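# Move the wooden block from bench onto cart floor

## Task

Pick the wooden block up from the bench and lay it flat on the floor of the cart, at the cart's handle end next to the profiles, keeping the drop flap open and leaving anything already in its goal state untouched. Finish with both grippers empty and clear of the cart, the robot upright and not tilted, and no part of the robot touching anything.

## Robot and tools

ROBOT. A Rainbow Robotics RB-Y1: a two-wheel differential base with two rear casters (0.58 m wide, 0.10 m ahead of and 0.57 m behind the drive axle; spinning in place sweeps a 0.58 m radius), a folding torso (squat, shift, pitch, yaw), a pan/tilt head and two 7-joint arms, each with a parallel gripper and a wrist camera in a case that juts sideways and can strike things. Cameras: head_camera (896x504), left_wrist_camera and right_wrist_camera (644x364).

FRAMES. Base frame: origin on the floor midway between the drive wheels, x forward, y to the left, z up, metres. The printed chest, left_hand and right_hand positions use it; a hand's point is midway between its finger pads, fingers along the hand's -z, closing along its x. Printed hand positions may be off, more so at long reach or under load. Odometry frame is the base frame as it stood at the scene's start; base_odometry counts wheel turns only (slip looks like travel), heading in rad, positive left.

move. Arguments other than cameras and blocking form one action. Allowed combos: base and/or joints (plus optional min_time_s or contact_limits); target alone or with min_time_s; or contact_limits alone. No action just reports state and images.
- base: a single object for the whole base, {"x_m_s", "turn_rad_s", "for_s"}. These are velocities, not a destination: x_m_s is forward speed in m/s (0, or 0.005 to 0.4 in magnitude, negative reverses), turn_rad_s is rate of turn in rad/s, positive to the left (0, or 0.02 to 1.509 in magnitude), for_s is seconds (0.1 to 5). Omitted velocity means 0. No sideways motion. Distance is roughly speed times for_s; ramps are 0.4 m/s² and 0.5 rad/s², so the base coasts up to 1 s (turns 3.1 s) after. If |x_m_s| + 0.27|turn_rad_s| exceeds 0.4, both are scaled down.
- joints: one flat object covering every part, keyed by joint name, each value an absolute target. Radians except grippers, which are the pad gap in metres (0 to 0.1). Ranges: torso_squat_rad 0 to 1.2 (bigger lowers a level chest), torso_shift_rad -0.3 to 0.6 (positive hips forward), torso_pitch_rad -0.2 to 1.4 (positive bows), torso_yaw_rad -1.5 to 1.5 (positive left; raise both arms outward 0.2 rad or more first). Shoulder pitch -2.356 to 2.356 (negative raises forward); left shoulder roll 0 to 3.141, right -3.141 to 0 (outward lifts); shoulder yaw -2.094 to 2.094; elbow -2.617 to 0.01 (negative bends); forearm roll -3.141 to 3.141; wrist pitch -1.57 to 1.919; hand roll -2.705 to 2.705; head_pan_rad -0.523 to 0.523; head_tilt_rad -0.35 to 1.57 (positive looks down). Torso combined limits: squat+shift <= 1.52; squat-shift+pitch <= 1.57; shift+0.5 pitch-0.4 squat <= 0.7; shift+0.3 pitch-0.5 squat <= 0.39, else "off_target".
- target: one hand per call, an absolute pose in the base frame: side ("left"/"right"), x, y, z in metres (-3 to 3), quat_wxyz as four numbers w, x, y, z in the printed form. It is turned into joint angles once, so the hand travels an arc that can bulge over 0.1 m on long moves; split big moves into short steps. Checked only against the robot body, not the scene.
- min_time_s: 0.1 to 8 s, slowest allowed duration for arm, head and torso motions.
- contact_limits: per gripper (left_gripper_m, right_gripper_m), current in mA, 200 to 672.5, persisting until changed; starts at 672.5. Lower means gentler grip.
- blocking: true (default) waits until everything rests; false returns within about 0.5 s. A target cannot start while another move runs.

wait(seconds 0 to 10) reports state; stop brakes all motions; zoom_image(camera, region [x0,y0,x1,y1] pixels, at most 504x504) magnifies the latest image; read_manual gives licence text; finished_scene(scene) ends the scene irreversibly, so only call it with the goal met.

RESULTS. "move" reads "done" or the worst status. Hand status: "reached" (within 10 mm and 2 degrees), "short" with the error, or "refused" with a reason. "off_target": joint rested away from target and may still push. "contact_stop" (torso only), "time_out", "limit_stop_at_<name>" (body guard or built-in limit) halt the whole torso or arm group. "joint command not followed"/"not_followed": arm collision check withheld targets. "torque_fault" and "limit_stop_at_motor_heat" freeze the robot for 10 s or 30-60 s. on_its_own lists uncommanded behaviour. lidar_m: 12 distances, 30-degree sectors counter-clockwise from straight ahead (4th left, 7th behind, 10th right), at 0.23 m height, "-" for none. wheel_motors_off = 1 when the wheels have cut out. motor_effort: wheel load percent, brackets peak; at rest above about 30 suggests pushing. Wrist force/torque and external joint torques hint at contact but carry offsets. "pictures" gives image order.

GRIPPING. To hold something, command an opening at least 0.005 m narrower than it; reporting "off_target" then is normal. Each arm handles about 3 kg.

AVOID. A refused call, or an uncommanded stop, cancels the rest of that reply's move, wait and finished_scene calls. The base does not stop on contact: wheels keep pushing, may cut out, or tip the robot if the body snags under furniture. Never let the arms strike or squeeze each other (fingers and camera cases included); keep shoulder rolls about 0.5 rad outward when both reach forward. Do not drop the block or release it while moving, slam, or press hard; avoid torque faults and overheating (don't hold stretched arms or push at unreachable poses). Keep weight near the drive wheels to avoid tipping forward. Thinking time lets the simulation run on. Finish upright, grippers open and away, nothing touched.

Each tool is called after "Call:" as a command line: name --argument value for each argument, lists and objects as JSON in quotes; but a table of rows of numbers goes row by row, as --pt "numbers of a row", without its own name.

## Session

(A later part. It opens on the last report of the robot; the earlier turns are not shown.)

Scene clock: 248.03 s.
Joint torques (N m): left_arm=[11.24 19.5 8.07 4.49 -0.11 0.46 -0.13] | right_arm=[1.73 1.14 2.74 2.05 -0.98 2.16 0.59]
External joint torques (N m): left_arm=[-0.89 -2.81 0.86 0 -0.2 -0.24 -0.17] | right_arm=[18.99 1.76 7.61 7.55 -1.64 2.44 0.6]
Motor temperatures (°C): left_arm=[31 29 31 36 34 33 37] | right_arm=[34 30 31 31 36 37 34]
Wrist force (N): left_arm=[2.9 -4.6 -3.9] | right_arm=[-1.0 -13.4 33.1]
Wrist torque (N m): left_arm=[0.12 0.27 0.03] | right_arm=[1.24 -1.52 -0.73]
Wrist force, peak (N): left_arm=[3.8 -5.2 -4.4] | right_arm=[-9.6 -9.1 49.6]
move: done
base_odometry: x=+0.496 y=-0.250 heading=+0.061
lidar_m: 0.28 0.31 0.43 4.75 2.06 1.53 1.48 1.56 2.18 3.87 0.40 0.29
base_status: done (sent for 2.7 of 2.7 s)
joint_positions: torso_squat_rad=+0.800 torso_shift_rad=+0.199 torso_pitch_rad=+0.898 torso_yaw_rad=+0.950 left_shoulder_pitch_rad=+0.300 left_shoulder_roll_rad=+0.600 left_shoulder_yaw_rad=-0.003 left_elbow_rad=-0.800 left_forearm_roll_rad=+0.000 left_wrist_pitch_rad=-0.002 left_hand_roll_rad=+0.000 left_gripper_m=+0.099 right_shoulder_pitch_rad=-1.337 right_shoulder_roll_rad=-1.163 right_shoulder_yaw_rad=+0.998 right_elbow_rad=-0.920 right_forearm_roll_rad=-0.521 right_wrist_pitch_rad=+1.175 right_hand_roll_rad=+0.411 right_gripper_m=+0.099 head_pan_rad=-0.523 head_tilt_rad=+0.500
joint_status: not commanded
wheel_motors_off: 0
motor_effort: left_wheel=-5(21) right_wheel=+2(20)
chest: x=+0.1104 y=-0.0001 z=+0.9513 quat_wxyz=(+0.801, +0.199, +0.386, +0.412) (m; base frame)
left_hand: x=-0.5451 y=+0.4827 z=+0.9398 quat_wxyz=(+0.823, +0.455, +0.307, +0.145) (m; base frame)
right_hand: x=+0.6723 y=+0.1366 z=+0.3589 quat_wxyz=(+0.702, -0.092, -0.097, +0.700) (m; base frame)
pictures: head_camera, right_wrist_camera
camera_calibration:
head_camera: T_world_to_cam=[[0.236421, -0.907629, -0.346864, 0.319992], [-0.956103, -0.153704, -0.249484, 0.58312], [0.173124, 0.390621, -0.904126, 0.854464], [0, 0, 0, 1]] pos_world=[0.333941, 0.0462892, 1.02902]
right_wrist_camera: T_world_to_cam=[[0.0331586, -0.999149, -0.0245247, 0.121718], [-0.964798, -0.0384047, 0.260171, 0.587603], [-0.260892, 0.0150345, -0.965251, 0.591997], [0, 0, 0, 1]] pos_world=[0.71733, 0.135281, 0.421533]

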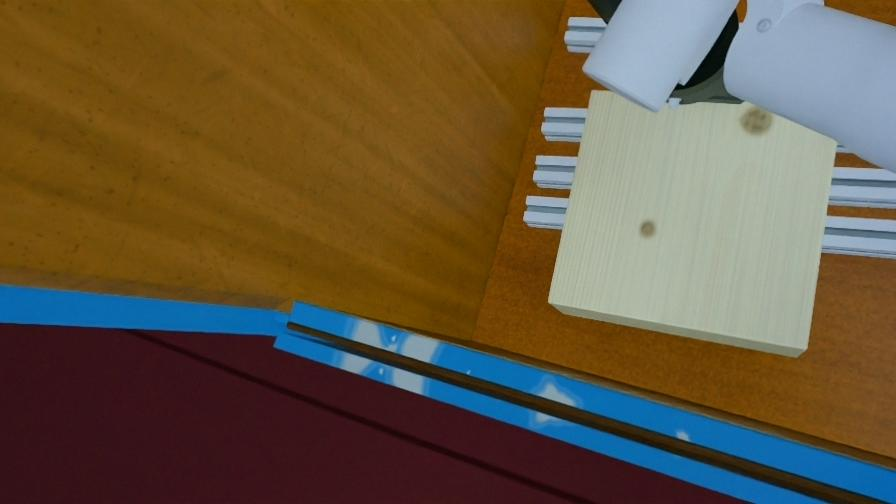

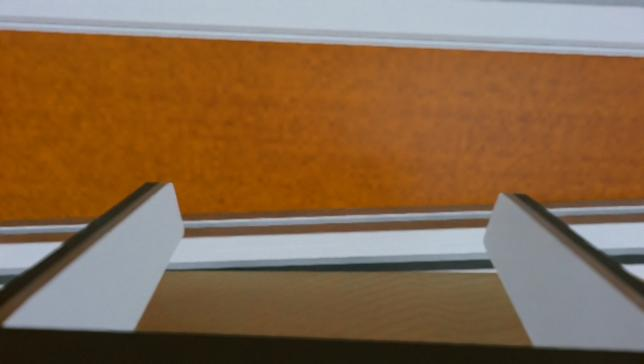

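Call:
move --target '{"side": "right", "x": 0.673, "y": 0.135, "z": 0.373, "quat_wxyz": [0.701, -0.0923, -0.0923, 0.701]}' --min_time_s 1 --cameras '["right_wrist_camera"]'

Scene clock: 254.67 s.
Joint torques (N m): left_arm=[11.39 19.77 8.49 4.42 -0.1 0.55 -0.06] | right_arm=[-19.04 -2.05 -6.7 -6.56 0.13 -0.06 -0.15]
External joint torques (N m): left_arm=[-0.77 -2.53 1.29 -0.09 -0.19 -0.16 -0.1] | right_arm=[-1.87 -1.34 -1.46 -0.95 -0.51 0.21 -0.14]
Motor temperatures (°C): left_arm=[31 29 31 36 34 33 37] | right_arm=[34 30 31 31 36 37 34]
Wrist force (N): left_arm=[3.1 -3.9 -3.2] | right_arm=[-0.6 3.1 -4.9]
Wrist torque (N m): left_arm=[0.06 0.29 0.06] | right_arm=[-0.23 0.03 -0.11]
Wrist force, peak (N): left_arm=[3.9 -4.9 -4.1] | right_arm=[-3.7 -9.2 38.1]
move: done
base_odometry: x=+0.496 y=-0.250 heading=+0.061
lidar_m: 0.28 0.29 0.44 4.76 2.05 1.53 1.48 1.57 2.19 3.85 0.41 0.29
base_status: not commanded
joint_positions: torso_squat_rad=+0.800 torso_shift_rad=+0.200 torso_pitch_rad=+0.900 torso_yaw_rad=+0.950 left_shoulder_pitch_rad=+0.300 left_shoulder_roll_rad=+0.600 left_shoulder_yaw_rad=-0.003 left_elbow_rad=-0.800 left_forearm_roll_rad=+0.000 left_wrist_pitch_rad=-0.002 left_hand_roll_rad=+0.000 left_gripper_m=+0.099 right_shoulder_pitch_rad=-1.345 right_shoulder_roll_rad=-1.190 right_shoulder_yaw_rad=+0.994 right_elbow_rad=-0.989 right_forearm_roll_rad=-0.532 right_wrist_pitch_rad=+1.236 right_hand_roll_rad=+0.408 right_gripper_m=+0.099 head_pan_rad=-0.523 head_tilt_rad=+0.500
joint_status: all done
wheel_motors_off: 0
motor_effort: left_wheel=-4(5) right_wheel=+2(4)
chest: x=+0.1112 y=+0.0000 z=+0.9509 quat_wxyz=(+0.801, +0.199, +0.387, +0.412) (m; base frame)
left_hand: x=-0.5444 y=+0.4827 z=+0.9406 quat_wxyz=(+0.823, +0.455, +0.307, +0.145) (m; base frame)
right_hand: x=+0.6722 y=+0.1351 z=+0.3711 quat_wxyz=(+0.701, -0.092, -0.091, +0.701) (m; base frame)
right_hand_status: reached (checked arc, planned for 1.0 s): 2 mm and 0.2 deg off.
pictures: right_wrist_camera
camera_calibration:
right_wrist_camera: T_world_to_cam=[[0.0355295, -0.999222, -0.0171276, 0.116169], [-0.962386, -0.0388289, 0.268897, 0.579525], [-0.269353, 0.00692958, -0.963017, 0.609628], [0, 0, 0, 1]] pos_world=[0.717804, 0.134356, 0.433239]

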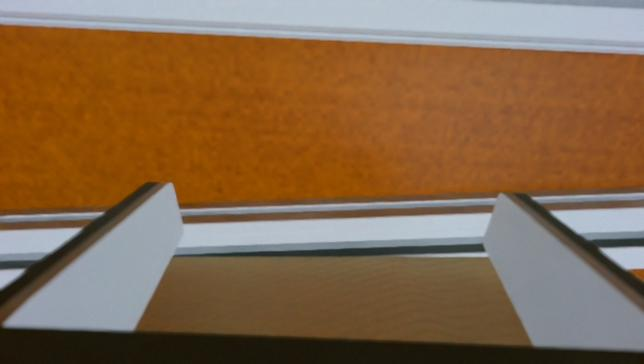

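Call:
move --base '{"x_m_s": -0.03, "for_s": 1.6}' --cameras '["head_camera", "right_wrist_camera"]'

Scene clock: 258.37 s.
Joint torques (N m): left_arm=[11.12 19.41 8.12 4.33 0.02 0.47 0] | right_arm=[-15.77 -0.72 -5.77 -5.77 -0.15 0.42 -0.25]
External joint torques (N m): left_arm=[-1.04 -2.88 0.91 -0.18 -0.07 -0.23 -0.03] | right_arm=[1.4 -0.02 -0.53 -0.15 -0.79 0.69 -0.25]
Motor temperatures (°C): left_arm=[31 29 31 36 34 33 37] | right_arm=[34 30 31 31 36 37 34]
Wrist force (N): left_arm=[3.5 -3.7 -4.0] | right_arm=[0.5 0.1 -4.9]
Wrist torque (N m): left_arm=[0.05 0.34 0.08] | right_arm=[-0.26 0.05 0.09]
Wrist force, peak (N): left_arm=[3.7 -4.3 -4.6] | right_arm=[-0.2 3.5 -5.5]
move: done
base_odometry: x=+0.448 y=-0.253 heading=+0.060
lidar_m: 0.33 0.35 0.50 4.93 2.00 1.47 1.43 1.53 2.12 4.05 0.46 0.35
base_status: done (sent for 1.6 of 1.6 s)
joint_positions: torso_squat_rad=+0.800 torso_shift_rad=+0.200 torso_pitch_rad=+0.900 torso_yaw_rad=+0.950 left_shoulder_pitch_rad=+0.300 left_shoulder_roll_rad=+0.600 left_shoulder_yaw_rad=-0.003 left_elbow_rad=-0.800 left_forearm_roll_rad=+0.000 left_wrist_pitch_rad=-0.002 left_hand_roll_rad=+0.000 left_gripper_m=+0.099 right_shoulder_pitch_rad=-1.346 right_shoulder_roll_rad=-1.191 right_shoulder_yaw_rad=+0.994 right_elbow_rad=-0.989 right_forearm_roll_rad=-0.532 right_wrist_pitch_rad=+1.236 right_hand_roll_rad=+0.408 right_gripper_m=+0.099 head_pan_rad=-0.523 head_tilt_rad=+0.500
joint_status: not commanded
wheel_motors_off: 0
motor_effort: left_wheel=-14(24) right_wheel=+11(26)
chest: x=+0.1113 y=+0.0000 z=+0.9508 quat_wxyz=(+0.801, +0.199, +0.387, +0.412) (m; base frame)
left_hand: x=-0.5443 y=+0.4827 z=+0.9406 quat_wxyz=(+0.823, +0.455, +0.308, +0.145) (m; base frame)
right_hand: x=+0.6727 y=+0.1352 z=+0.3714 quat_wxyz=(+0.701, -0.092, -0.092, +0.701) (m; base frame)
pictures: head_camera, right_wrist_camera
camera_calibration:
head_camera: T_world_to_cam=[[0.23572, -0.907691, -0.34718, 0.320063], [-0.956636, -0.153819, -0.247361, 0.581848], [0.171125, 0.390433, -0.904588, 0.854508], [0, 0, 0, 1]] pos_world=[0.334944, 0.0463893, 1.02802]
right_wrist_camera: T_world_to_cam=[[0.0350439, -0.999227, -0.0178014, 0.116805], [-0.962567, -0.0385378, 0.268292, 0.580156], [-0.268771, 0.00773302, -0.963173, 0.609662], [0, 0, 0, 1]] pos_world=[0.718205, 0.134358, 0.433638]

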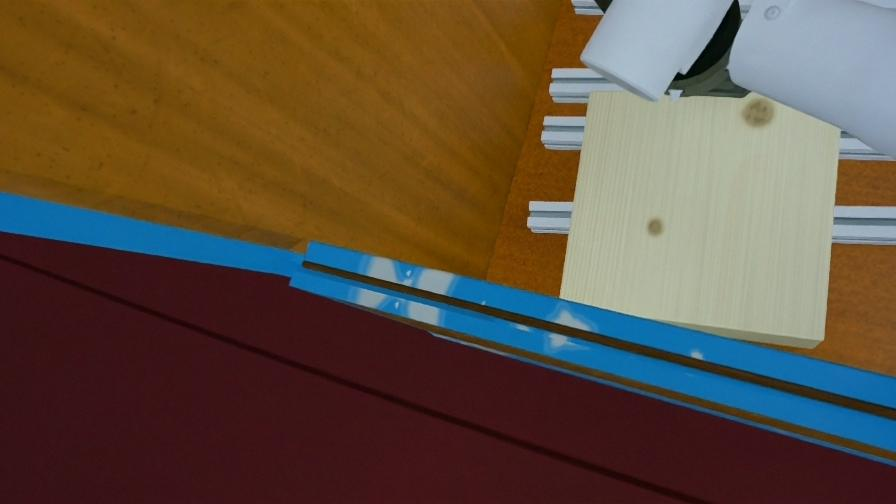

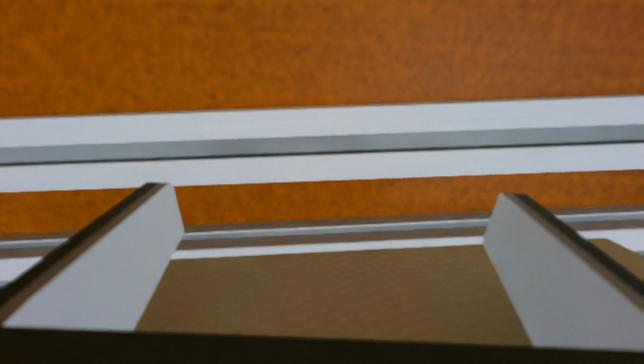

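Call:
move --base '{"x_m_s": -0.03, "for_s": 0.9}' --cameras '["head_camera", "right_wrist_camera"]'

Scene clock: 309.67 s.
Joint torques (N m): left_arm=[11.33 19.2 8.54 4.59 -0.1 0.49 -0.08] | right_arm=[-5.22 16.71 -2.73 -9.23 -6.58 -0.62 -1.31]
External joint torques (N m): left_arm=[-0.82 -3.1 1.33 0.09 -0.19 -0.22 -0.11] | right_arm=[11.95 17.5 2.52 -3.64 -7.23 -0.35 -1.31]
Motor temperatures (°C): left_arm=[31 29 31 36 34 33 37] | right_arm=[34 30 31 31 36 37 34]
Wrist force (N): left_arm=[3.2 -4.3 -3.7] | right_arm=[-10.8 -25.5 1.1]
Wrist torque (N m): left_arm=[0.11 0.31 0.04] | right_arm=[0.29 0.42 0.98]
Wrist force, peak (N): left_arm=[3.9 -4.1 -4.7] | right_arm=[-14.4 -40.1 -3.9]
move: done
base_odometry: x=+0.421 y=-0.255 heading=+0.058
lidar_m: 0.35 0.38 0.53 5.00 1.95 1.46 1.40 1.49 2.07 4.15 0.51 0.37
base_status: done (sent for 0.9 of 0.9 s)
joint_positions: torso_squat_rad=+0.800 torso_shift_rad=+0.200 torso_pitch_rad=+0.899 torso_yaw_rad=+0.950 left_shoulder_pitch_rad=+0.300 left_shoulder_roll_rad=+0.600 left_shoulder_yaw_rad=-0.003 left_elbow_rad=-0.800 left_forearm_roll_rad=+0.000 left_wrist_pitch_rad=-0.002 left_hand_roll_rad=+0.000 left_gripper_m=+0.099 right_shoulder_pitch_rad=-1.349 right_shoulder_roll_rad=-1.195 right_shoulder_yaw_rad=+0.993 right_elbow_rad=-0.988 right_forearm_roll_rad=-0.530 right_wrist_pitch_rad=+1.236 right_hand_roll_rad=+0.408 right_gripper_m=+0.099 head_pan_rad=-0.523 head_tilt_rad=+0.500
joint_status: not commanded
wheel_motors_off: 0
motor_effort: left_wheel=-28(43) right_wheel=+15(29)
chest: x=+0.1109 y=+0.0000 z=+0.9511 quat_wxyz=(+0.801, +0.199, +0.386, +0.412) (m; base frame)
left_hand: x=-0.5445 y=+0.4829 z=+0.9400 quat_wxyz=(+0.823, +0.455, +0.307, +0.145) (m; base frame)
right_hand: x=+0.6761 y=+0.1324 z=+0.3733 quat_wxyz=(+0.702, -0.094, -0.093, +0.699) (m; base frame)
pictures: head_camera, right_wrist_camera
camera_calibration:
head_camera: T_world_to_cam=[[0.235682, -0.907852, -0.346782, 0.319852], [-0.956431, -0.153406, -0.248408, 0.58256], [0.172319, 0.390218, -0.904453, 0.854537], [0, 0, 0, 1]] pos_world=[0.334541, 0.0462909, 1.02852]
right_wrist_camera: T_world_to_cam=[[0.0300434, -0.999424, -0.015756, 0.11666], [-0.96416, -0.0331334, 0.263245, 0.585105], [-0.263615, 0.00728254, -0.9646, 0.60952], [0, 0, 0, 1]] pos_world=[0.721309, 0.13154, 0.435755]

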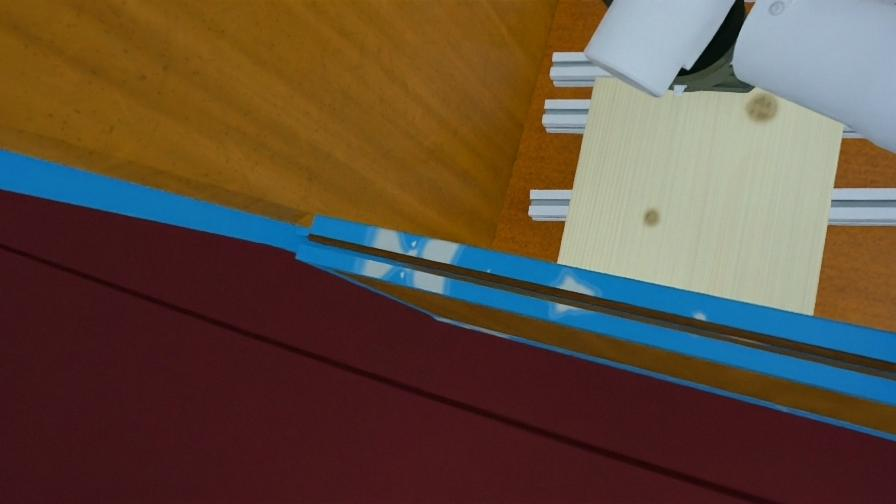

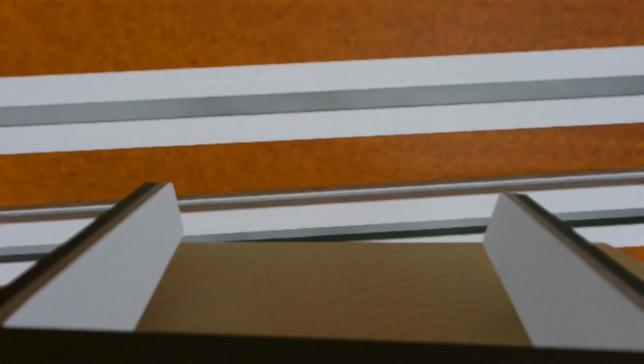

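Call:
move --base '{"x_m_s": 0.03, "for_s": 0.5}' --cameras '[]'

Call:
move --target '{"side": "right", "x": 0.672, "y": 0.13, "z": 0.5, "quat_wxyz": [0.701, -0.0923, -0.0923, 0.701]}' --min_time_s 1 --cameras '[]'

Call:
move --target '{"side": "right", "x": 0.6, "y": 0.0, "z": 0.62, "quat_wxyz": [0.701, -0.0923, -0.0923, 0.701]}' --min_time_s 1 --cameras '["head_camera", "right_wrist_camera"]'

Scene clock: 314.03 s.
Joint torques (N m): left_arm=[11.4 19.28 8.54 4.53 -0.21 0.49 -0.12] | right_arm=[-16.72 1.62 -4.01 -6.33 0.42 -0.31 -0.37]
External joint torques (N m): left_arm=[-0.76 -3.01 1.33 0.02 -0.3 -0.21 -0.16] | right_arm=[0.45 2.35 1.23 -0.72 -0.22 -0.04 -0.37]
Motor temperatures (°C): left_arm=[31 29 31 36 34 33 37] | right_arm=[34 30 31 31 36 37 34]
Wrist force (N): left_arm=[3.4 -3.8 -4.2] | right_arm=[0.0 3.8 -4.8]
Wrist torque (N m): left_arm=[0.00 0.35 0.06] | right_arm=[-0.36 0.09 -0.07]
Wrist force, peak (N): left_arm=[3.8 -4.7 -4.7] | right_arm=[-11.0 -26.6 1.7]
move: done
base_odometry: x=+0.436 y=-0.254 heading=+0.058
lidar_m: 0.34 0.37 0.51 4.97 1.97 1.47 1.41 1.51 2.09 4.10 0.49 0.35
base_status: done (sent for 0.5 of 0.5 s)
joint_positions: torso_squat_rad=+0.800 torso_shift_rad=+0.200 torso_pitch_rad=+0.900 torso_yaw_rad=+0.950 left_shoulder_pitch_rad=+0.300 left_shoulder_roll_rad=+0.600 left_shoulder_yaw_rad=-0.003 left_elbow_rad=-0.800 left_forearm_roll_rad=+0.000 left_wrist_pitch_rad=-0.002 left_hand_roll_rad=+0.000 left_gripper_m=+0.099 right_shoulder_pitch_rad=-1.346 right_shoulder_roll_rad=-1.191 right_shoulder_yaw_rad=+0.993 right_elbow_rad=-0.989 right_forearm_roll_rad=-0.532 right_wrist_pitch_rad=+1.236 right_hand_roll_rad=+0.408 right_gripper_m=+0.099 head_pan_rad=-0.523 head_tilt_rad=+0.500
joint_status: not commanded
wheel_motors_off: 0
motor_effort: left_wheel=+5(18) right_wheel=-3(32)
chest: x=+0.1113 y=+0.0000 z=+0.9508 quat_wxyz=(+0.801, +0.199, +0.387, +0.412) (m; base frame)
left_hand: x=-0.5442 y=+0.4828 z=+0.9406 quat_wxyz=(+0.823, +0.455, +0.308, +0.145) (m; base frame)
right_hand: x=+0.6728 y=+0.1347 z=+0.3712 quat_wxyz=(+0.701, -0.092, -0.091, +0.701) (m; base frame)
pictures: none
No camera images: "cameras" was empty.

Scene clock: 315.37 s.
Joint torques (N m): left_arm=[11.08 19.34 8.29 4.68 -0.2 0.4 -0.22] | right_arm=[-17.67 0.09 -7.85 -6.61 0.38 -0.46 -0.16]
External joint torques (N m): left_arm=[-1.09 -2.96 1.08 0.17 -0.29 -0.3 -0.25] | right_arm=[-0.9 0.34 -0.65 -0.82 -0.31 -0.22 -0.16]
Motor temperatures (°C): left_arm=[31 29 31 36 34 33 37] | right_arm=[34 30 31 31 36 37 34]
Wrist force (N): left_arm=[3.6 -4.1 -3.6] | right_arm=[0.1 3.2 -5.0]
Wrist torque (N m): left_arm=[0.12 0.39 0.05] | right_arm=[-0.26 0.14 -0.06]
Wrist force, peak (N): left_arm=[3.9 -4.4 -4.0] | right_arm=[0.6 4.6 -5.3]
move: done
base_odometry: x=+0.436 y=-0.254 heading=+0.058
lidar_m: 0.34 0.37 0.53 4.96 1.98 1.47 1.41 1.51 2.09 4.09 0.47 0.36
base_status: not commanded
joint_positions: torso_squat_rad=+0.800 torso_shift_rad=+0.200 torso_pitch_rad=+0.900 torso_yaw_rad=+0.950 left_shoulder_pitch_rad=+0.300 left_shoulder_roll_rad=+0.600 left_shoulder_yaw_rad=-0.003 left_elbow_rad=-0.800 left_forearm_roll_rad=+0.000 left_wrist_pitch_rad=-0.002 left_hand_roll_rad=+0.000 left_gripper_m=+0.099 right_shoulder_pitch_rad=-1.468 right_shoulder_roll_rad=-1.337 right_shoulder_yaw_rad=+0.947 right_elbow_rad=-1.455 right_forearm_roll_rad=-0.612 right_wrist_pitch_rad=+1.660 right_hand_roll_rad=+0.355 right_gripper_m=+0.099 head_pan_rad=-0.523 head_tilt_rad=+0.500
joint_status: all done
wheel_motors_off: 0
motor_effort: left_wheel=+7(7) right_wheel=-4(6)
chest: x=+0.1113 y=+0.0000 z=+0.9508 quat_wxyz=(+0.801, +0.199, +0.387, +0.412) (m; base frame)
left_hand: x=-0.5443 y=+0.4828 z=+0.9406 quat_wxyz=(+0.823, +0.455, +0.308, +0.145) (m; base frame)
right_hand: x=+0.6719 y=+0.1301 z=+0.4999 quat_wxyz=(+0.701, -0.092, -0.092, +0.701) (m; base frame)
right_hand_status: reached (checked arc, planned for 1.0 s): 0 mm and 0.0 deg off.
pictures: none
No camera images: "cameras" was empty.

Scene clock: 316.83 s.
Joint torques (N m): left_arm=[11.21 19.17 7.96 4.58 -0.08 0.55 -0.08] | right_arm=[-10.14 0.22 -7.21 -2.63 0.79 -0.19 0.05]
External joint torques (N m): left_arm=[-0.96 -3.13 0.75 0.06 -0.17 -0.16 -0.11] | right_arm=[-1.23 0.77 1.19 -0.12 0.1 -0.06 0.05]
Motor temperatures (°C): left_arm=[31 29 31 36 34 33 37] | right_arm=[34 30 31 31 36 37 34]
Wrist force (N): left_arm=[3.0 -3.9 -4.0] | right_arm=[-0.1 3.2 -5.4]
Wrist torque (N m): left_arm=[0.06 0.28 0.11] | right_arm=[-0.29 0.11 -0.07]
Wrist force, peak (N): left_arm=[3.5 -4.7 -4.6] | right_arm=[0.6 3.9 -5.9]
move: done
base_odometry: x=+0.436 y=-0.254 heading=+0.058
lidar_m: 0.35 0.37 0.51 4.95 1.98 1.46 1.42 1.49 2.10 4.09 0.48 0.36
base_status: not commanded
joint_positions: torso_squat_rad=+0.800 torso_shift_rad=+0.200 torso_pitch_rad=+0.900 torso_yaw_rad=+0.950 left_shoulder_pitch_rad=+0.300 left_shoulder_roll_rad=+0.600 left_shoulder_yaw_rad=-0.003 left_elbow_rad=-0.800 left_forearm_roll_rad=+0.000 left_wrist_pitch_rad=-0.002 left_hand_roll_rad=+0.000 left_gripper_m=+0.099 right_shoulder_pitch_rad=-1.781 right_shoulder_roll_rad=-1.881 right_shoulder_yaw_rad=+1.120 right_elbow_rad=-2.259 right_forearm_roll_rad=-1.059 right_wrist_pitch_rad=+1.919 right_hand_roll_rad=+0.085 right_gripper_m=+0.099 head_pan_rad=-0.523 head_tilt_rad=+0.500
joint_status: all done
wheel_motors_off: 0
motor_effort: left_wheel=+5(8) right_wheel=-4(8)
chest: x=+0.1113 y=+0.0001 z=+0.9508 quat_wxyz=(+0.801, +0.199, +0.387, +0.412) (m; base frame)
left_hand: x=-0.5443 y=+0.4828 z=+0.9406 quat_wxyz=(+0.823, +0.455, +0.308, +0.145) (m; base frame)
right_hand: x=+0.6001 y=-0.0002 z=+0.6197 quat_wxyz=(+0.700, -0.087, -0.099, +0.702) (m; base frame)
right_hand_status: reached (checked arc, planned for 1.1 s): 0 mm and 1.0 deg off.
pictures: head_camera, right_wrist_camera
camera_calibration:
head_camera: T_world_to_cam=[[0.235551, -0.907756, -0.347124, 0.320007], [-0.956697, -0.153729, -0.247182, 0.58175], [0.171018, 0.390316, -0.904658, 0.854514], [0, 0, 0, 1]] pos_world=[0.335044, 0.0463898, 1.02792]
right_wrist_camera: T_world_to_cam=[[0.0390635, -0.99866, -0.0339445, -0.00382746], [-0.963226, -0.0466715, 0.264607, 0.441126], [-0.265837, 0.0223597, -0.963759, 0.828991], [0, 0, 0, 1]] pos_world=[0.64543, -0.00177039, 0.682093]

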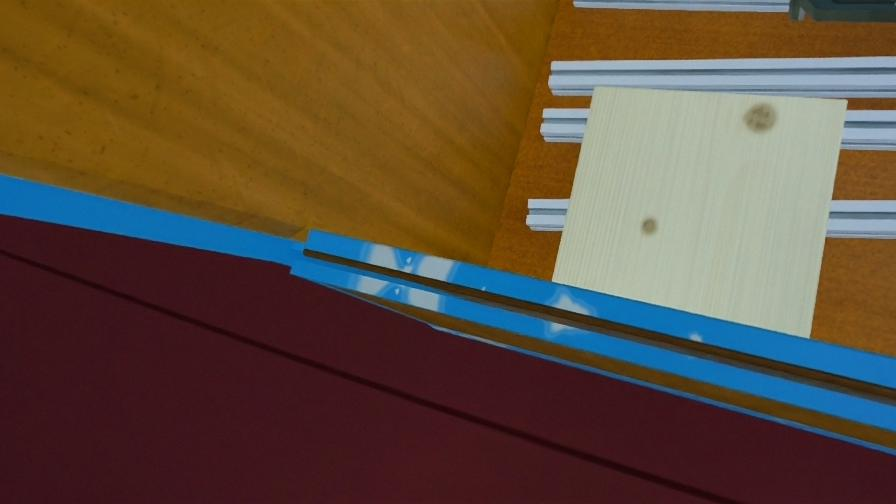

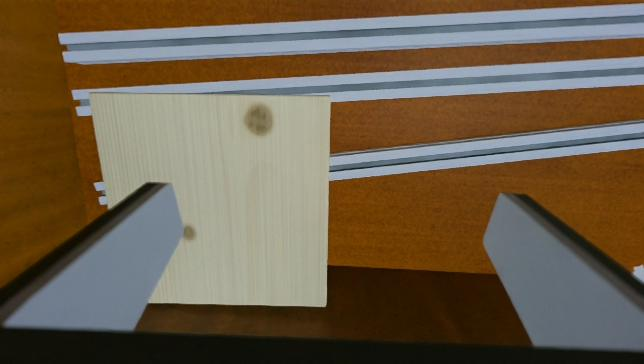

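Call:
move --joints '{"torso_squat_rad": 0.3, "torso_shift_rad": 0.1, "torso_pitch_rad": 0.8, "torso_yaw_rad": 0.0, "head_pan_rad": 0.0, "head_tilt_rad": 0.4}' --cameras '["head_camera"]'

Call:
move --joints '{"left_shoulder_pitch_rad": -0.722, "left_shoulder_roll_rad": 0.423, "left_shoulder_yaw_rad": -0.146, "left_elbow_rad": -1.976, "left_forearm_roll_rad": 0.392, "left_wrist_pitch_rad": 1.706, "left_hand_roll_rad": 0.492, "right_shoulder_pitch_rad": -0.722, "right_shoulder_roll_rad": -0.423, "right_shoulder_yaw_rad": 0.146, "right_elbow_rad": -1.976, "right_forearm_roll_rad": -0.392, "right_wrist_pitch_rad": 1.706, "right_hand_roll_rad": -0.492, "right_gripper_m": 0.0}' --cameras '["head_camera", "right_wrist_camera"]'

Scene clock: 337.77 s.
Joint torques (N m): left_arm=[17.94 6.93 3.83 4.95 -0.11 0.34 -0.06] | right_arm=[-10.18 -10.24 -7.64 1.24 0.97 0.98 0.02]
External joint torques (N m): left_arm=[-1.17 -1.97 0.9 -0.04 -0.14 -0.3 -0.08] | right_arm=[-1.33 0.37 0.85 0.16 -0.17 0.01 0.05]
Motor temperatures (°C): left_arm=[31 29 31 36 34 33 37] | right_arm=[34 30 31 31 36 37 34]
Wrist force (N): left_arm=[3.4 -1.5 -7.3] | right_arm=[3.5 4.4 -3.1]
Wrist torque (N m): left_arm=[-0.10 0.36 0.06] | right_arm=[-0.30 0.29 -0.08]
Wrist force, peak (N): left_arm=[3.9 -0.5 -7.7] | right_arm=[3.6 4.8 -3.7]
move: done
base_odometry: x=+0.436 y=-0.254 heading=+0.058
lidar_m: 0.34 0.37 0.52 4.94 1.97 1.47 1.42 1.52 2.09 4.08 0.48 0.36
base_status: not commanded
joint_positions: torso_squat_rad=+0.300 torso_shift_rad=+0.100 torso_pitch_rad=+0.800 torso_yaw_rad=+0.000 left_shoulder_pitch_rad=+0.300 left_shoulder_roll_rad=+0.600 left_shoulder_yaw_rad=-0.003 left_elbow_rad=-0.800 left_forearm_roll_rad=+0.000 left_wrist_pitch_rad=-0.002 left_hand_roll_rad=+0.000 left_gripper_m=+0.099 right_shoulder_pitch_rad=-1.781 right_shoulder_roll_rad=-1.881 right_shoulder_yaw_rad=+1.120 right_elbow_rad=-2.259 right_forearm_roll_rad=-1.059 right_wrist_pitch_rad=+1.919 right_hand_roll_rad=+0.085 right_gripper_m=+0.099 head_pan_rad=+0.000 head_tilt_rad=+0.400
joint_status: all done
wheel_motors_off: 0
motor_effort: left_wheel=+8(8) right_wheel=-5(9)
chest: x=+0.0607 y=+0.0001 z=+1.1615 quat_wxyz=(+0.921, +0.000, +0.389, +0.000) (m; base frame)
left_hand: x=-0.2006 y=+0.6058 z=+0.6843 quat_wxyz=(+0.945, +0.208, +0.149, -0.205) (m; base frame)
right_hand: x=+0.4158 y=-0.4581 z=+1.0500 quat_wxyz=(+0.799, -0.379, +0.149, +0.442) (m; base frame)
pictures: head_camera
camera_calibration:
head_camera: T_world_to_cam=[[-0.0163558, -0.999503, -0.0269332, 0.0373237], [-0.909623, 0.0260575, -0.414618, 0.78412], [0.415113, 0.0177176, -0.909597, 1.02291], [0, 0, 0, 1]] pos_world=[0.289239, -0.00125058, 1.25655]

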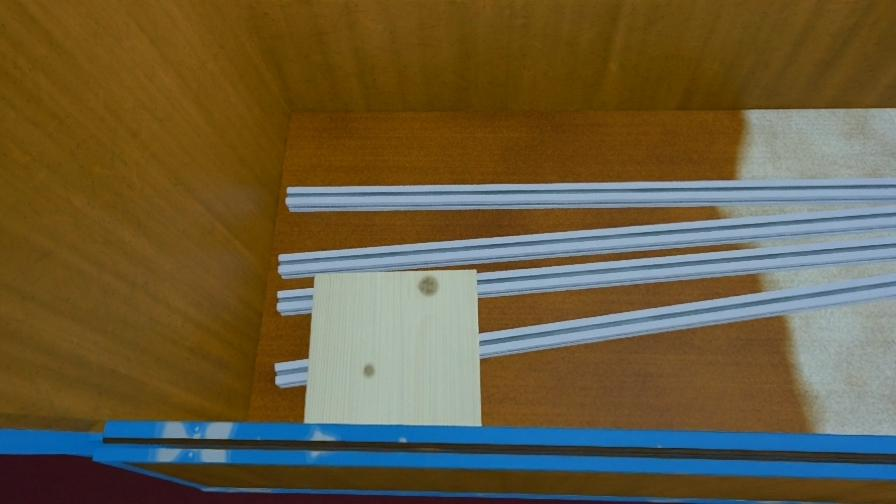

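Scene clock: 339.87 s.
Joint torques (N m): left_arm=[-6.9 2.46 3.58 -7.76 -0.05 -0.71 0] | right_arm=[-8.5 -3.36 -3.64 -9.01 -0.23 -0.13 0.21]
External joint torques (N m): left_arm=[1.3 -0.96 0.56 0.93 -0.24 -0.42 0.01] | right_arm=[-0.77 0.51 -0.71 -0.79 -0.29 0.1 0.21]
Motor temperatures (°C): left_arm=[31 29 31 36 34 33 37] | right_arm=[34 30 31 31 36 37 34]
Wrist force (N): left_arm=[0.3 2.5 -7.5] | right_arm=[0.1 1.2 -5.9]
Wrist torque (N m): left_arm=[-0.38 0.16 0.12] | right_arm=[-0.12 0.15 -0.10]
Wrist force, peak (N): left_arm=[2.5 -0.4 -9.0] | right_arm=[3.0 5.8 -3.8]
move: done
base_odometry: x=+0.436 y=-0.254 heading=+0.058
lidar_m: 0.35 0.36 0.51 4.96 1.97 1.47 1.41 1.50 2.08 4.10 0.49 0.36
base_status: not commanded
joint_positions: torso_squat_rad=+0.300 torso_shift_rad=+0.100 torso_pitch_rad=+0.800 torso_yaw_rad=+0.000 left_shoulder_pitch_rad=-0.722 left_shoulder_roll_rad=+0.423 left_shoulder_yaw_rad=-0.146 left_elbow_rad=-1.976 left_forearm_roll_rad=+0.392 left_wrist_pitch_rad=+1.706 left_hand_roll_rad=+0.492 left_gripper_m=+0.099 right_shoulder_pitch_rad=-0.722 right_shoulder_roll_rad=-0.423 right_shoulder_yaw_rad=+0.146 right_elbow_rad=-1.976 right_forearm_roll_rad=-0.392 right_wrist_pitch_rad=+1.706 right_hand_roll_rad=-0.492 right_gripper_m=+0.000 head_pan_rad=+0.000 head_tilt_rad=+0.400
joint_status: all done
wheel_motors_off: 0
motor_effort: left_wheel=+5(12) right_wheel=-3(8)
chest: x=+0.0607 y=+0.0001 z=+1.1615 quat_wxyz=(+0.921, +0.000, +0.389, +0.000) (m; base frame)
left_hand: x=+0.3806 y=+0.1579 z=+0.7548 quat_wxyz=(+0.998, -0.063, -0.025, -0.007) (m; base frame)
right_hand: x=+0.3803 y=-0.1579 z=+0.7546 quat_wxyz=(+0.998, +0.062, -0.024, +0.007) (m; base frame)
pictures: head_camera, right_wrist_camera
camera_calibration:
head_camera: T_world_to_cam=[[-0.0163194, -0.999502, -0.0270263, 0.0374316], [-0.909624, 0.026063, -0.414615, 0.784208], [0.415113, 0.0178175, -0.909596, 1.02287], [0, 0, 0, 1]] pos_world=[0.289339, -0.00125081, 1.25655]
right_wrist_camera: T_world_to_cam=[[-0.996236, -0.035802, -0.0789405, 0.43162], [-0.0765314, 0.790906, 0.607133, -0.276973], [0.0406979, 0.610889, -0.79067, 0.749801], [0, 0, 0, 1]] pos_world=[0.378283, -0.223533, 0.795076]

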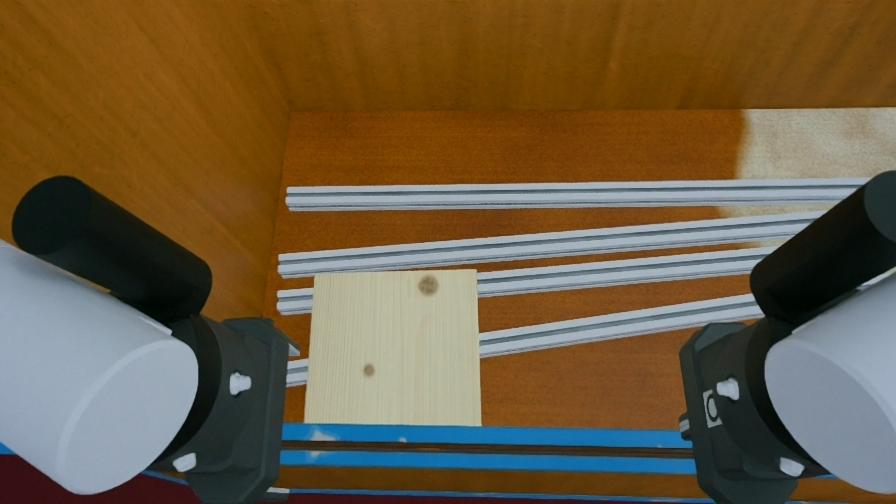

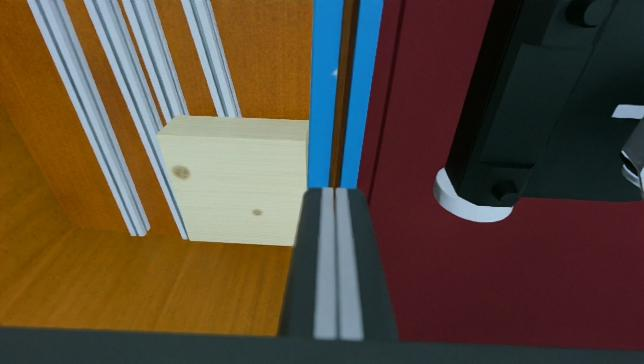

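Call:
move --joints '{"left_shoulder_pitch_rad": -0.782, "left_shoulder_roll_rad": 0.30, "left_shoulder_yaw_rad": -0.235, "left_elbow_rad": -1.941, "left_forearm_roll_rad": 0.313, "left_wrist_pitch_rad": 1.723, "left_hand_roll_rad": 0.557}' --cameras '[]'

Call:
move --base '{"x_m_s": 0.1, "for_s": 1.4}' --cameras '["head_camera", "left_wrist_camera"]'

Scene clock: 342.20 s.
Joint torques (N m): left_arm=[-8.17 0.32 2.51 -8.01 0.15 -0.26 0.11] | right_arm=[-8.62 -3.61 -3.87 -8.99 -0.22 -0.22 0.24]
External joint torques (N m): left_arm=[0.91 -0.18 0.69 0.94 -0.12 0.06 0.12] | right_arm=[-0.89 0.26 -0.94 -0.77 -0.28 0.01 0.23]
Motor temperatures (°C): left_arm=[31 29 31 36 34 33 37] | right_arm=[34 30 31 31 36 37 34]
Wrist force (N): left_arm=[1.1 3.0 -7.4] | right_arm=[-0.7 1.6 -5.6]
Wrist torque (N m): left_arm=[-0.47 0.22 0.09] | right_arm=[-0.18 0.08 -0.05]
Wrist force, peak (N): left_arm=[-0.2 2.6 -8.2] | right_arm=[-0.2 1.9 -6.0]
move: done
base_odometry: x=+0.436 y=-0.254 heading=+0.058
lidar_m: 0.34 0.36 0.53 4.95 1.98 1.46 1.41 1.50 2.11 4.10 0.48 0.35
base_status: not commanded
joint_positions: torso_squat_rad=+0.300 torso_shift_rad=+0.100 torso_pitch_rad=+0.800 torso_yaw_rad=+0.000 left_shoulder_pitch_rad=-0.782 left_shoulder_roll_rad=+0.300 left_shoulder_yaw_rad=-0.235 left_elbow_rad=-1.941 left_forearm_roll_rad=+0.313 left_wrist_pitch_rad=+1.723 left_hand_roll_rad=+0.557 left_gripper_m=+0.099 right_shoulder_pitch_rad=-0.722 right_shoulder_roll_rad=-0.423 right_shoulder_yaw_rad=+0.146 right_elbow_rad=-1.976 right_forearm_roll_rad=-0.392 right_wrist_pitch_rad=+1.706 right_hand_roll_rad=-0.492 right_gripper_m=+0.000 head_pan_rad=+0.000 head_tilt_rad=+0.400
joint_status: all done
wheel_motors_off: 0
motor_effort: left_wheel=+6(7) right_wheel=-5(7)
chest: x=+0.0607 y=+0.0001 z=+1.1615 quat_wxyz=(+0.921, +0.000, +0.389, +0.000) (m; base frame)
left_hand: x=+0.3752 y=+0.0939 z=+0.7567 quat_wxyz=(+0.996, -0.086, -0.018, -0.006) (m; base frame)
right_hand: x=+0.3803 y=-0.1579 z=+0.7546 quat_wxyz=(+0.998, +0.062, -0.024, +0.007) (m; base frame)
pictures: none
No camera images: "cameras" was empty.

Scene clock: 344.20 s.
Joint torques (N m): left_arm=[-8.42 0.28 2.8 -7.95 0.07 -0.33 0.06] | right_arm=[-8.58 -3.36 -3.87 -9.06 -0.11 -0.18 0.23]
External joint torques (N m): left_arm=[0.65 -0.26 0.98 0.99 -0.2 -0.01 0.06] | right_arm=[-0.85 0.51 -0.94 -0.84 -0.17 0.05 0.23]
Motor temperatures (°C): left_arm=[31 29 31 36 34 33 37] | right_arm=[34 30 31 31 36 37 34]
Wrist force (N): left_arm=[0.7 2.5 -7.7] | right_arm=[-0.2 1.5 -4.9]
Wrist torque (N m): left_arm=[-0.39 0.17 0.12] | right_arm=[-0.18 0.13 -0.07]
Wrist force, peak (N): left_arm=[0.7 2.6 -8.5] | right_arm=[-0.4 1.7 -6.2]
move: done
base_odometry: x=+0.576 y=-0.245 heading=+0.059
lidar_m: 0.20 0.21 0.31 4.39 2.17 1.61 1.56 1.66 2.32 0.75 0.28 0.21
base_status: done (sent for 1.4 of 1.4 s)
joint_positions: torso_squat_rad=+0.300 torso_shift_rad=+0.100 torso_pitch_rad=+0.800 torso_yaw_rad=+0.000 left_shoulder_pitch_rad=-0.782 left_shoulder_roll_rad=+0.300 left_shoulder_yaw_rad=-0.235 left_elbow_rad=-1.941 left_forearm_roll_rad=+0.313 left_wrist_pitch_rad=+1.723 left_hand_roll_rad=+0.557 left_gripper_m=+0.099 right_shoulder_pitch_rad=-0.722 right_shoulder_roll_rad=-0.423 right_shoulder_yaw_rad=+0.146 right_elbow_rad=-1.976 right_forearm_roll_rad=-0.392 right_wrist_pitch_rad=+1.706 right_hand_roll_rad=-0.492 right_gripper_m=+0.000 head_pan_rad=+0.000 head_tilt_rad=+0.400
joint_status: not commanded
wheel_motors_off: 0
motor_effort: left_wheel=+4(34) right_wheel=-5(22)
chest: x=+0.0608 y=+0.0001 z=+1.1615 quat_wxyz=(+0.921, +0.000, +0.389, +0.000) (m; base frame)
left_hand: x=+0.3752 y=+0.0939 z=+0.7567 quat_wxyz=(+0.996, -0.086, -0.018, -0.006) (m; base frame)
right_hand: x=+0.3804 y=-0.1579 z=+0.7546 quat_wxyz=(+0.998, +0.062, -0.024, +0.007) (m; base frame)
pictures: head_camera, left_wrist_camera
camera_calibration:
head_camera: T_world_to_cam=[[-0.0163184, -0.999502, -0.0270248, 0.0374294], [-0.909662, 0.0260598, -0.414532, 0.784115], [0.415029, 0.0178189, -0.909634, 1.02294], [0, 0, 0, 1]] pos_world=[0.289339, -0.00125083, 1.25655]
left_wrist_camera: T_world_to_cam=[[0.999575, 0.0162371, 0.0242268, -0.395484], [-0.00175659, -0.795662, 0.605738, -0.353878], [0.0291118, -0.605523, -0.795295, 0.720234], [0, 0, 0, 1]] pos_world=[0.373727, 0.160972, 0.796738]

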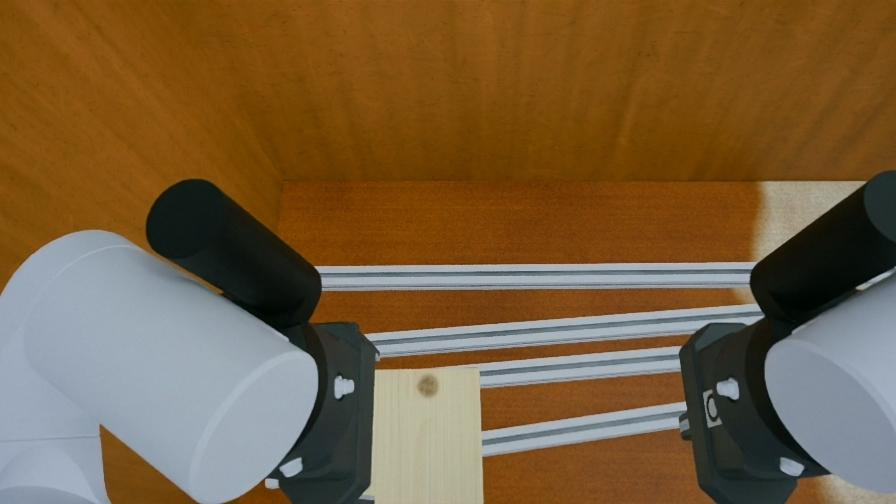

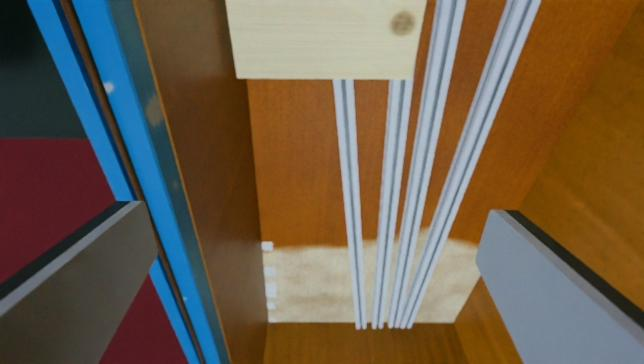

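Call:
move --joints '{"torso_squat_rad": 0.55, "torso_shift_rad": 0.15, "torso_pitch_rad": 0.85, "torso_yaw_rad": 0.15}' --cameras '[]'

Call:
move --target '{"side": "left", "x": 0.52, "y": 0.11, "z": 0.67, "quat_wxyz": [0.6903, 0.153, -0.153, -0.6903]}' --min_time_s 2 --cameras '["head_camera", "left_wrist_camera"]'

Scene clock: 350.83 s.
Joint torques (N m): left_arm=[-6.56 1.49 3.67 -7.92 0.05 -0.15 0.15] | right_arm=[-8.33 -0.88 -2.7 -9.17 -0.38 -0.23 0.24]
External joint torques (N m): left_arm=[0.92 -0.85 1.08 0.77 -0.08 -0.02 0.15] | right_arm=[-0.7 0.85 -0.98 -0.71 -0.21 0.02 0.24]
Motor temperatures (°C): left_arm=[31 29 31 36 34 33 37] | right_arm=[34 30 31 31 36 37 34]
Wrist force (N): left_arm=[0.8 1.3 -7.6] | right_arm=[-0.3 0.9 -5.4]
Wrist torque (N m): left_arm=[-0.30 0.14 0.10] | right_arm=[-0.19 0.07 -0.08]
Wrist force, peak (N): left_arm=[0.5 2.7 -8.3] | right_arm=[0.2 1.8 -6.1]
move: done
base_odometry: x=+0.576 y=-0.245 heading=+0.059
lidar_m: 0.19 0.21 0.32 4.37 2.15 1.60 1.56 1.65 2.31 0.76 0.29 0.21
base_status: not commanded
joint_positions: torso_squat_rad=+0.550 torso_shift_rad=+0.150 torso_pitch_rad=+0.850 torso_yaw_rad=+0.150 left_shoulder_pitch_rad=-0.782 left_shoulder_roll_rad=+0.300 left_shoulder_yaw_rad=-0.235 left_elbow_rad=-1.941 left_forearm_roll_rad=+0.313 left_wrist_pitch_rad=+1.723 left_hand_roll_rad=+0.557 left_gripper_m=+0.099 right_shoulder_pitch_rad=-0.722 right_shoulder_roll_rad=-0.423 right_shoulder_yaw_rad=+0.146 right_elbow_rad=-1.976 right_forearm_roll_rad=-0.392 right_wrist_pitch_rad=+1.706 right_hand_roll_rad=-0.492 right_gripper_m=+0.000 head_pan_rad=+0.000 head_tilt_rad=+0.400
joint_status: all done
wheel_motors_off: 0
motor_effort: left_wheel=+4(8) right_wheel=-7(9)
chest: x=+0.0937 y=+0.0001 z=+1.0748 quat_wxyz=(+0.908, +0.031, +0.411, +0.068) (m; base frame)
left_hand: x=+0.3745 y=+0.1691 z=+0.6696 quat_wxyz=(+0.998, -0.030, +0.002, +0.046) (m; base frame)
right_hand: x=+0.4043 y=-0.0793 z=+0.6391 quat_wxyz=(+0.991, +0.119, +0.003, +0.055) (m; base frame)
pictures: none
No camera images: "cameras" was empty.

Scene clock: 353.17 s.
Joint torques (N m): left_arm=[-13.37 2.27 5.75 -6.99 -0.97 -0.85 -0.13] | right_arm=[-8.05 -0.93 -2.9 -9.21 -0.36 -0.02 0.27]
External joint torques (N m): left_arm=[0.28 -0.98 -0.26 0.83 -0.33 -0.28 -0.13] | right_arm=[-0.42 0.8 -1.18 -0.75 -0.19 0.23 0.26]
Motor temperatures (°C): left_arm=[31 29 31 36 34 33 37] | right_arm=[34 30 31 31 36 37 34]
Wrist force (N): left_arm=[0.5 -1.5 -7.0] | right_arm=[0.1 1.2 -4.9]
Wrist torque (N m): left_arm=[-0.10 0.19 0.08] | right_arm=[-0.21 0.13 -0.10]
Wrist force, peak (N): left_arm=[1.0 2.3 -8.1] | right_arm=[0.4 0.7 -5.9]
move: done
base_odometry: x=+0.576 y=-0.245 heading=+0.059
lidar_m: 0.21 0.21 0.31 4.37 2.17 1.62 1.56 1.63 2.30 0.75 0.28 0.20
base_status: not commanded
joint_positions: torso_squat_rad=+0.550 torso_shift_rad=+0.150 torso_pitch_rad=+0.850 torso_yaw_rad=+0.150 left_shoulder_pitch_rad=-1.219 left_shoulder_roll_rad=+0.498 left_shoulder_yaw_rad=-0.724 left_elbow_rad=-1.614 left_forearm_roll_rad=+0.200 left_wrist_pitch_rad=+1.272 left_hand_roll_rad=-0.571 left_gripper_m=+0.099 right_shoulder_pitch_rad=-0.722 right_shoulder_roll_rad=-0.423 right_shoulder_yaw_rad=+0.146 right_elbow_rad=-1.976 right_forearm_roll_rad=-0.392 right_wrist_pitch_rad=+1.706 right_hand_roll_rad=-0.492 right_gripper_m=+0.000 head_pan_rad=+0.000 head_tilt_rad=+0.400
joint_status: all done
wheel_motors_off: 0
motor_effort: left_wheel=+5(6) right_wheel=-6(7)
chest: x=+0.0937 y=+0.0001 z=+1.0748 quat_wxyz=(+0.908, +0.031, +0.411, +0.068) (m; base frame)
left_hand: x=+0.5193 y=+0.1099 z=+0.6700 quat_wxyz=(+0.693, +0.156, -0.151, -0.688) (m; base frame)
left_hand_status: reached (checked arc, planned for 2.0 s): 1 mm and 0.5 deg off.
right_hand: x=+0.4043 y=-0.0793 z=+0.6391 quat_wxyz=(+0.991, +0.119, +0.003, +0.055) (m; base frame)
pictures: head_camera, left_wrist_camera
camera_calibration:
head_camera: T_world_to_cam=[[0.0808488, -0.987094, -0.138236, 0.146042], [-0.929317, -0.0245151, -0.368468, 0.730439], [0.360324, 0.158255, -0.919305, 0.945974], [0, 0, 0, 1]] pos_world=[0.326145, 0.012359, 1.15897]
left_wrist_camera: T_world_to_cam=[[0.0359072, -0.999354, -0.00150013, 0.0916278], [-0.998583, -0.0359384, 0.0392435, 0.525241], [-0.0392721, 0.0000888797, -0.999229, 0.762349], [0, 0, 0, 1]] pos_world=[0.551146, 0.110377, 0.741286]

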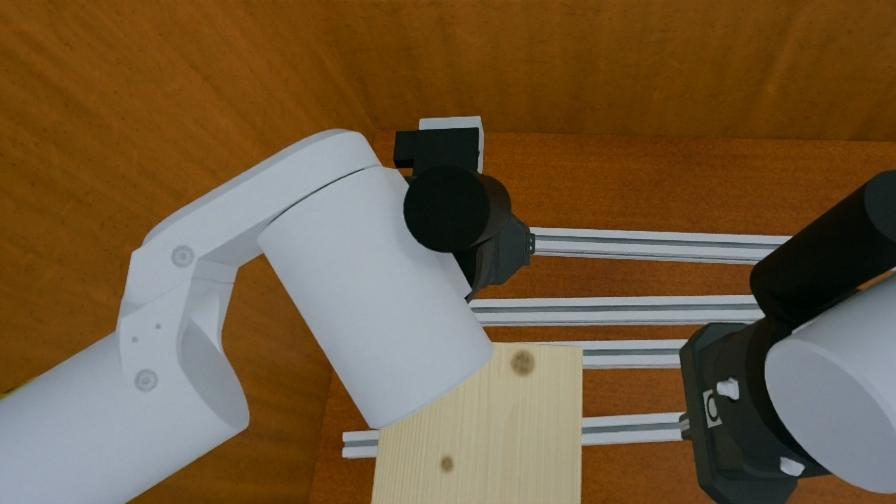

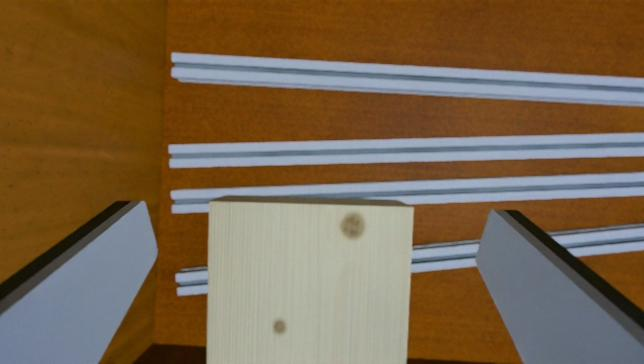

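Call:
move --target '{"side": "right", "x": 0.42, "y": -0.12, "z": 0.62, "quat_wxyz": [0.6903, -0.153, -0.153, 0.6903]}' --min_time_s 2 --cameras '[]'

Call:
move --joints '{"torso_squat_rad": 0.7, "torso_shift_rad": 0.18, "torso_pitch_rad": 0.9}' --min_time_s 1.5 --cameras '["head_camera", "right_wrist_camera"]'

Scene clock: 360.93 s.
Joint torques (N m): left_arm=[-13.2 2.41 5.77 -7.09 -0.81 -0.95 -0.12] | right_arm=[-7.78 -5.54 -3.37 -9.06 1.02 -0.26 0.11]
External joint torques (N m): left_arm=[0.46 -0.84 -0.24 0.73 -0.18 -0.37 -0.12] | right_arm=[-1.59 -1.17 0.77 -1.06 0.05 0.05 0.12]
Motor temperatures (°C): left_arm=[31 29 31 36 34 33 37] | right_arm=[34 30 31 31 36 37 34]
Wrist force (N): left_arm=[0.8 -1.3 -6.8] | right_arm=[0.4 5.1 -4.2]
Wrist torque (N m): left_arm=[-0.14 0.19 0.07] | right_arm=[-0.43 0.15 -0.08]
Wrist force, peak (N): left_arm=[0.2 -1.3 -8.0] | right_arm=[0.0 5.2 -5.5]
move: done
base_odometry: x=+0.576 y=-0.245 heading=+0.059
lidar_m: 0.20 0.21 0.31 4.39 2.18 1.61 1.56 1.65 2.31 0.75 0.30 0.21
base_status: not commanded
joint_positions: torso_squat_rad=+0.550 torso_shift_rad=+0.150 torso_pitch_rad=+0.850 torso_yaw_rad=+0.150 left_shoulder_pitch_rad=-1.219 left_shoulder_roll_rad=+0.498 left_shoulder_yaw_rad=-0.724 left_elbow_rad=-1.614 left_forearm_roll_rad=+0.200 left_wrist_pitch_rad=+1.272 left_hand_roll_rad=-0.571 left_gripper_m=+0.099 right_shoulder_pitch_rad=-0.744 right_shoulder_roll_rad=-0.861 right_shoulder_yaw_rad=+0.750 right_elbow_rad=-2.068 right_forearm_roll_rad=+0.043 right_wrist_pitch_rad=+1.394 right_hand_roll_rad=+0.306 right_gripper_m=+0.000 head_pan_rad=+0.000 head_tilt_rad=+0.400
joint_status: all done
wheel_motors_off: 0
motor_effort: left_wheel=+5(6) right_wheel=-6(8)
chest: x=+0.0937 y=+0.0001 z=+1.0748 quat_wxyz=(+0.908, +0.031, +0.411, +0.068) (m; base frame)
left_hand: x=+0.5193 y=+0.1099 z=+0.6700 quat_wxyz=(+0.693, +0.156, -0.151, -0.688) (m; base frame)
right_hand: x=+0.4198 y=-0.1199 z=+0.6200 quat_wxyz=(+0.690, -0.153, -0.153, +0.690) (m; base frame)
right_hand_status: reached (checked arc, planned for 2.0 s): 0 mm and 0.1 deg off.
pictures: none
No camera images: "cameras" was empty.

Scene clock: 362.73 s.
Joint torques (N m): left_arm=[-12.21 2.24 5.61 -7.06 -0.86 -0.93 -0.09] | right_arm=[-6.68 -5.01 -2.66 -9.2 0.97 -0.31 0.06]
External joint torques (N m): left_arm=[0.57 -0.75 0.01 0.85 -0.29 -0.41 -0.1] | right_arm=[-1.36 -0.96 1.01 -1.12 0.08 -0.03 0.07]
Motor temperatures (°C): left_arm=[31 29 31 36 34 33 37] | right_arm=[34 30 31 31 36 37 34]
Wrist force (N): left_arm=[0.2 -1.1 -7.3] | right_arm=[0.5 4.4 -4.7]
Wrist torque (N m): left_arm=[-0.12 0.18 0.08] | right_arm=[-0.35 0.16 -0.11]
Wrist force, peak (N): left_arm=[0.9 -0.5 -7.8] | right_arm=[0.1 4.6 -5.4]
move: done
base_odometry: x=+0.576 y=-0.245 heading=+0.059
lidar_m: 0.21 0.21 0.31 4.37 2.16 1.61 1.55 1.65 2.31 0.75 0.29 0.21
base_status: not commanded
joint_positions: torso_squat_rad=+0.700 torso_shift_rad=+0.180 torso_pitch_rad=+0.900 torso_yaw_rad=+0.150 left_shoulder_pitch_rad=-1.219 left_shoulder_roll_rad=+0.498 left_shoulder_yaw_rad=-0.724 left_elbow_rad=-1.614 left_forearm_roll_rad=+0.200 left_wrist_pitch_rad=+1.272 left_hand_roll_rad=-0.571 left_gripper_m=+0.099 right_shoulder_pitch_rad=-0.744 right_shoulder_roll_rad=-0.861 right_shoulder_yaw_rad=+0.750 right_elbow_rad=-2.068 right_forearm_roll_rad=+0.043 right_wrist_pitch_rad=+1.394 right_hand_roll_rad=+0.306 right_gripper_m=+0.000 head_pan_rad=+0.000 head_tilt_rad=+0.400
joint_status: all done
wheel_motors_off: 0
motor_effort: left_wheel=+5(6) right_wheel=-4(8)
chest: x=+0.1102 y=+0.0001 z=+0.9996 quat_wxyz=(+0.898, +0.033, +0.434, +0.067) (m; base frame)
left_hand: x=+0.5151 y=+0.1099 z=+0.5741 quat_wxyz=(+0.696, +0.139, -0.134, -0.692) (m; base frame)
right_hand: x=+0.4133 y=-0.1199 z=+0.5291 quat_wxyz=(+0.694, -0.135, -0.135, +0.694) (m; base frame)
pictures: head_camera, right_wrist_camera
camera_calibration:
head_camera: T_world_to_cam=[[0.0738439, -0.987096, -0.142085, 0.138926], [-0.946534, -0.0245073, -0.321672, 0.673222], [0.31404, 0.158241, -0.93613, 0.892772], [0, 0, 0, 1]] pos_world=[0.346603, 0.012359, 1.07205]
right_wrist_camera: T_world_to_cam=[[0.0367804, -0.999234, -0.0133575, -0.129257], [-0.988543, -0.0383384, 0.145992, 0.353788], [-0.146393, 0.0078348, -0.989196, 0.657006], [0, 0, 0, 1]] pos_world=[0.45067, -0.120742, 0.596531]

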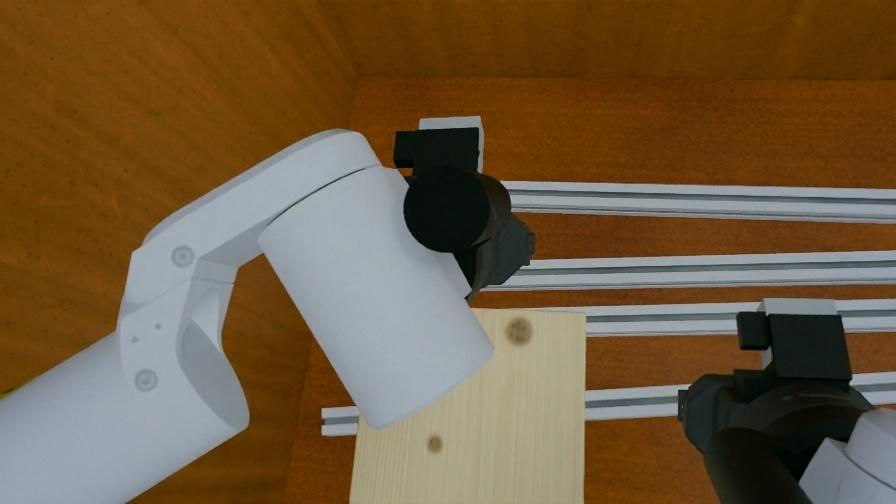

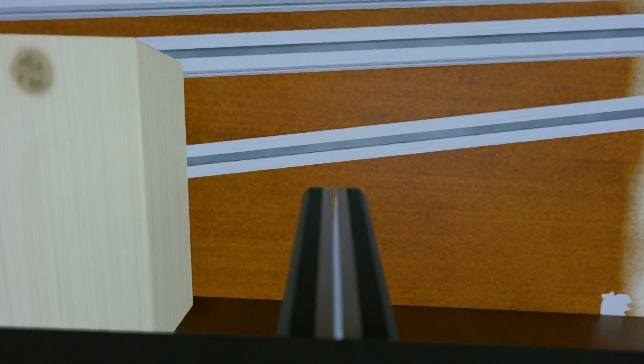

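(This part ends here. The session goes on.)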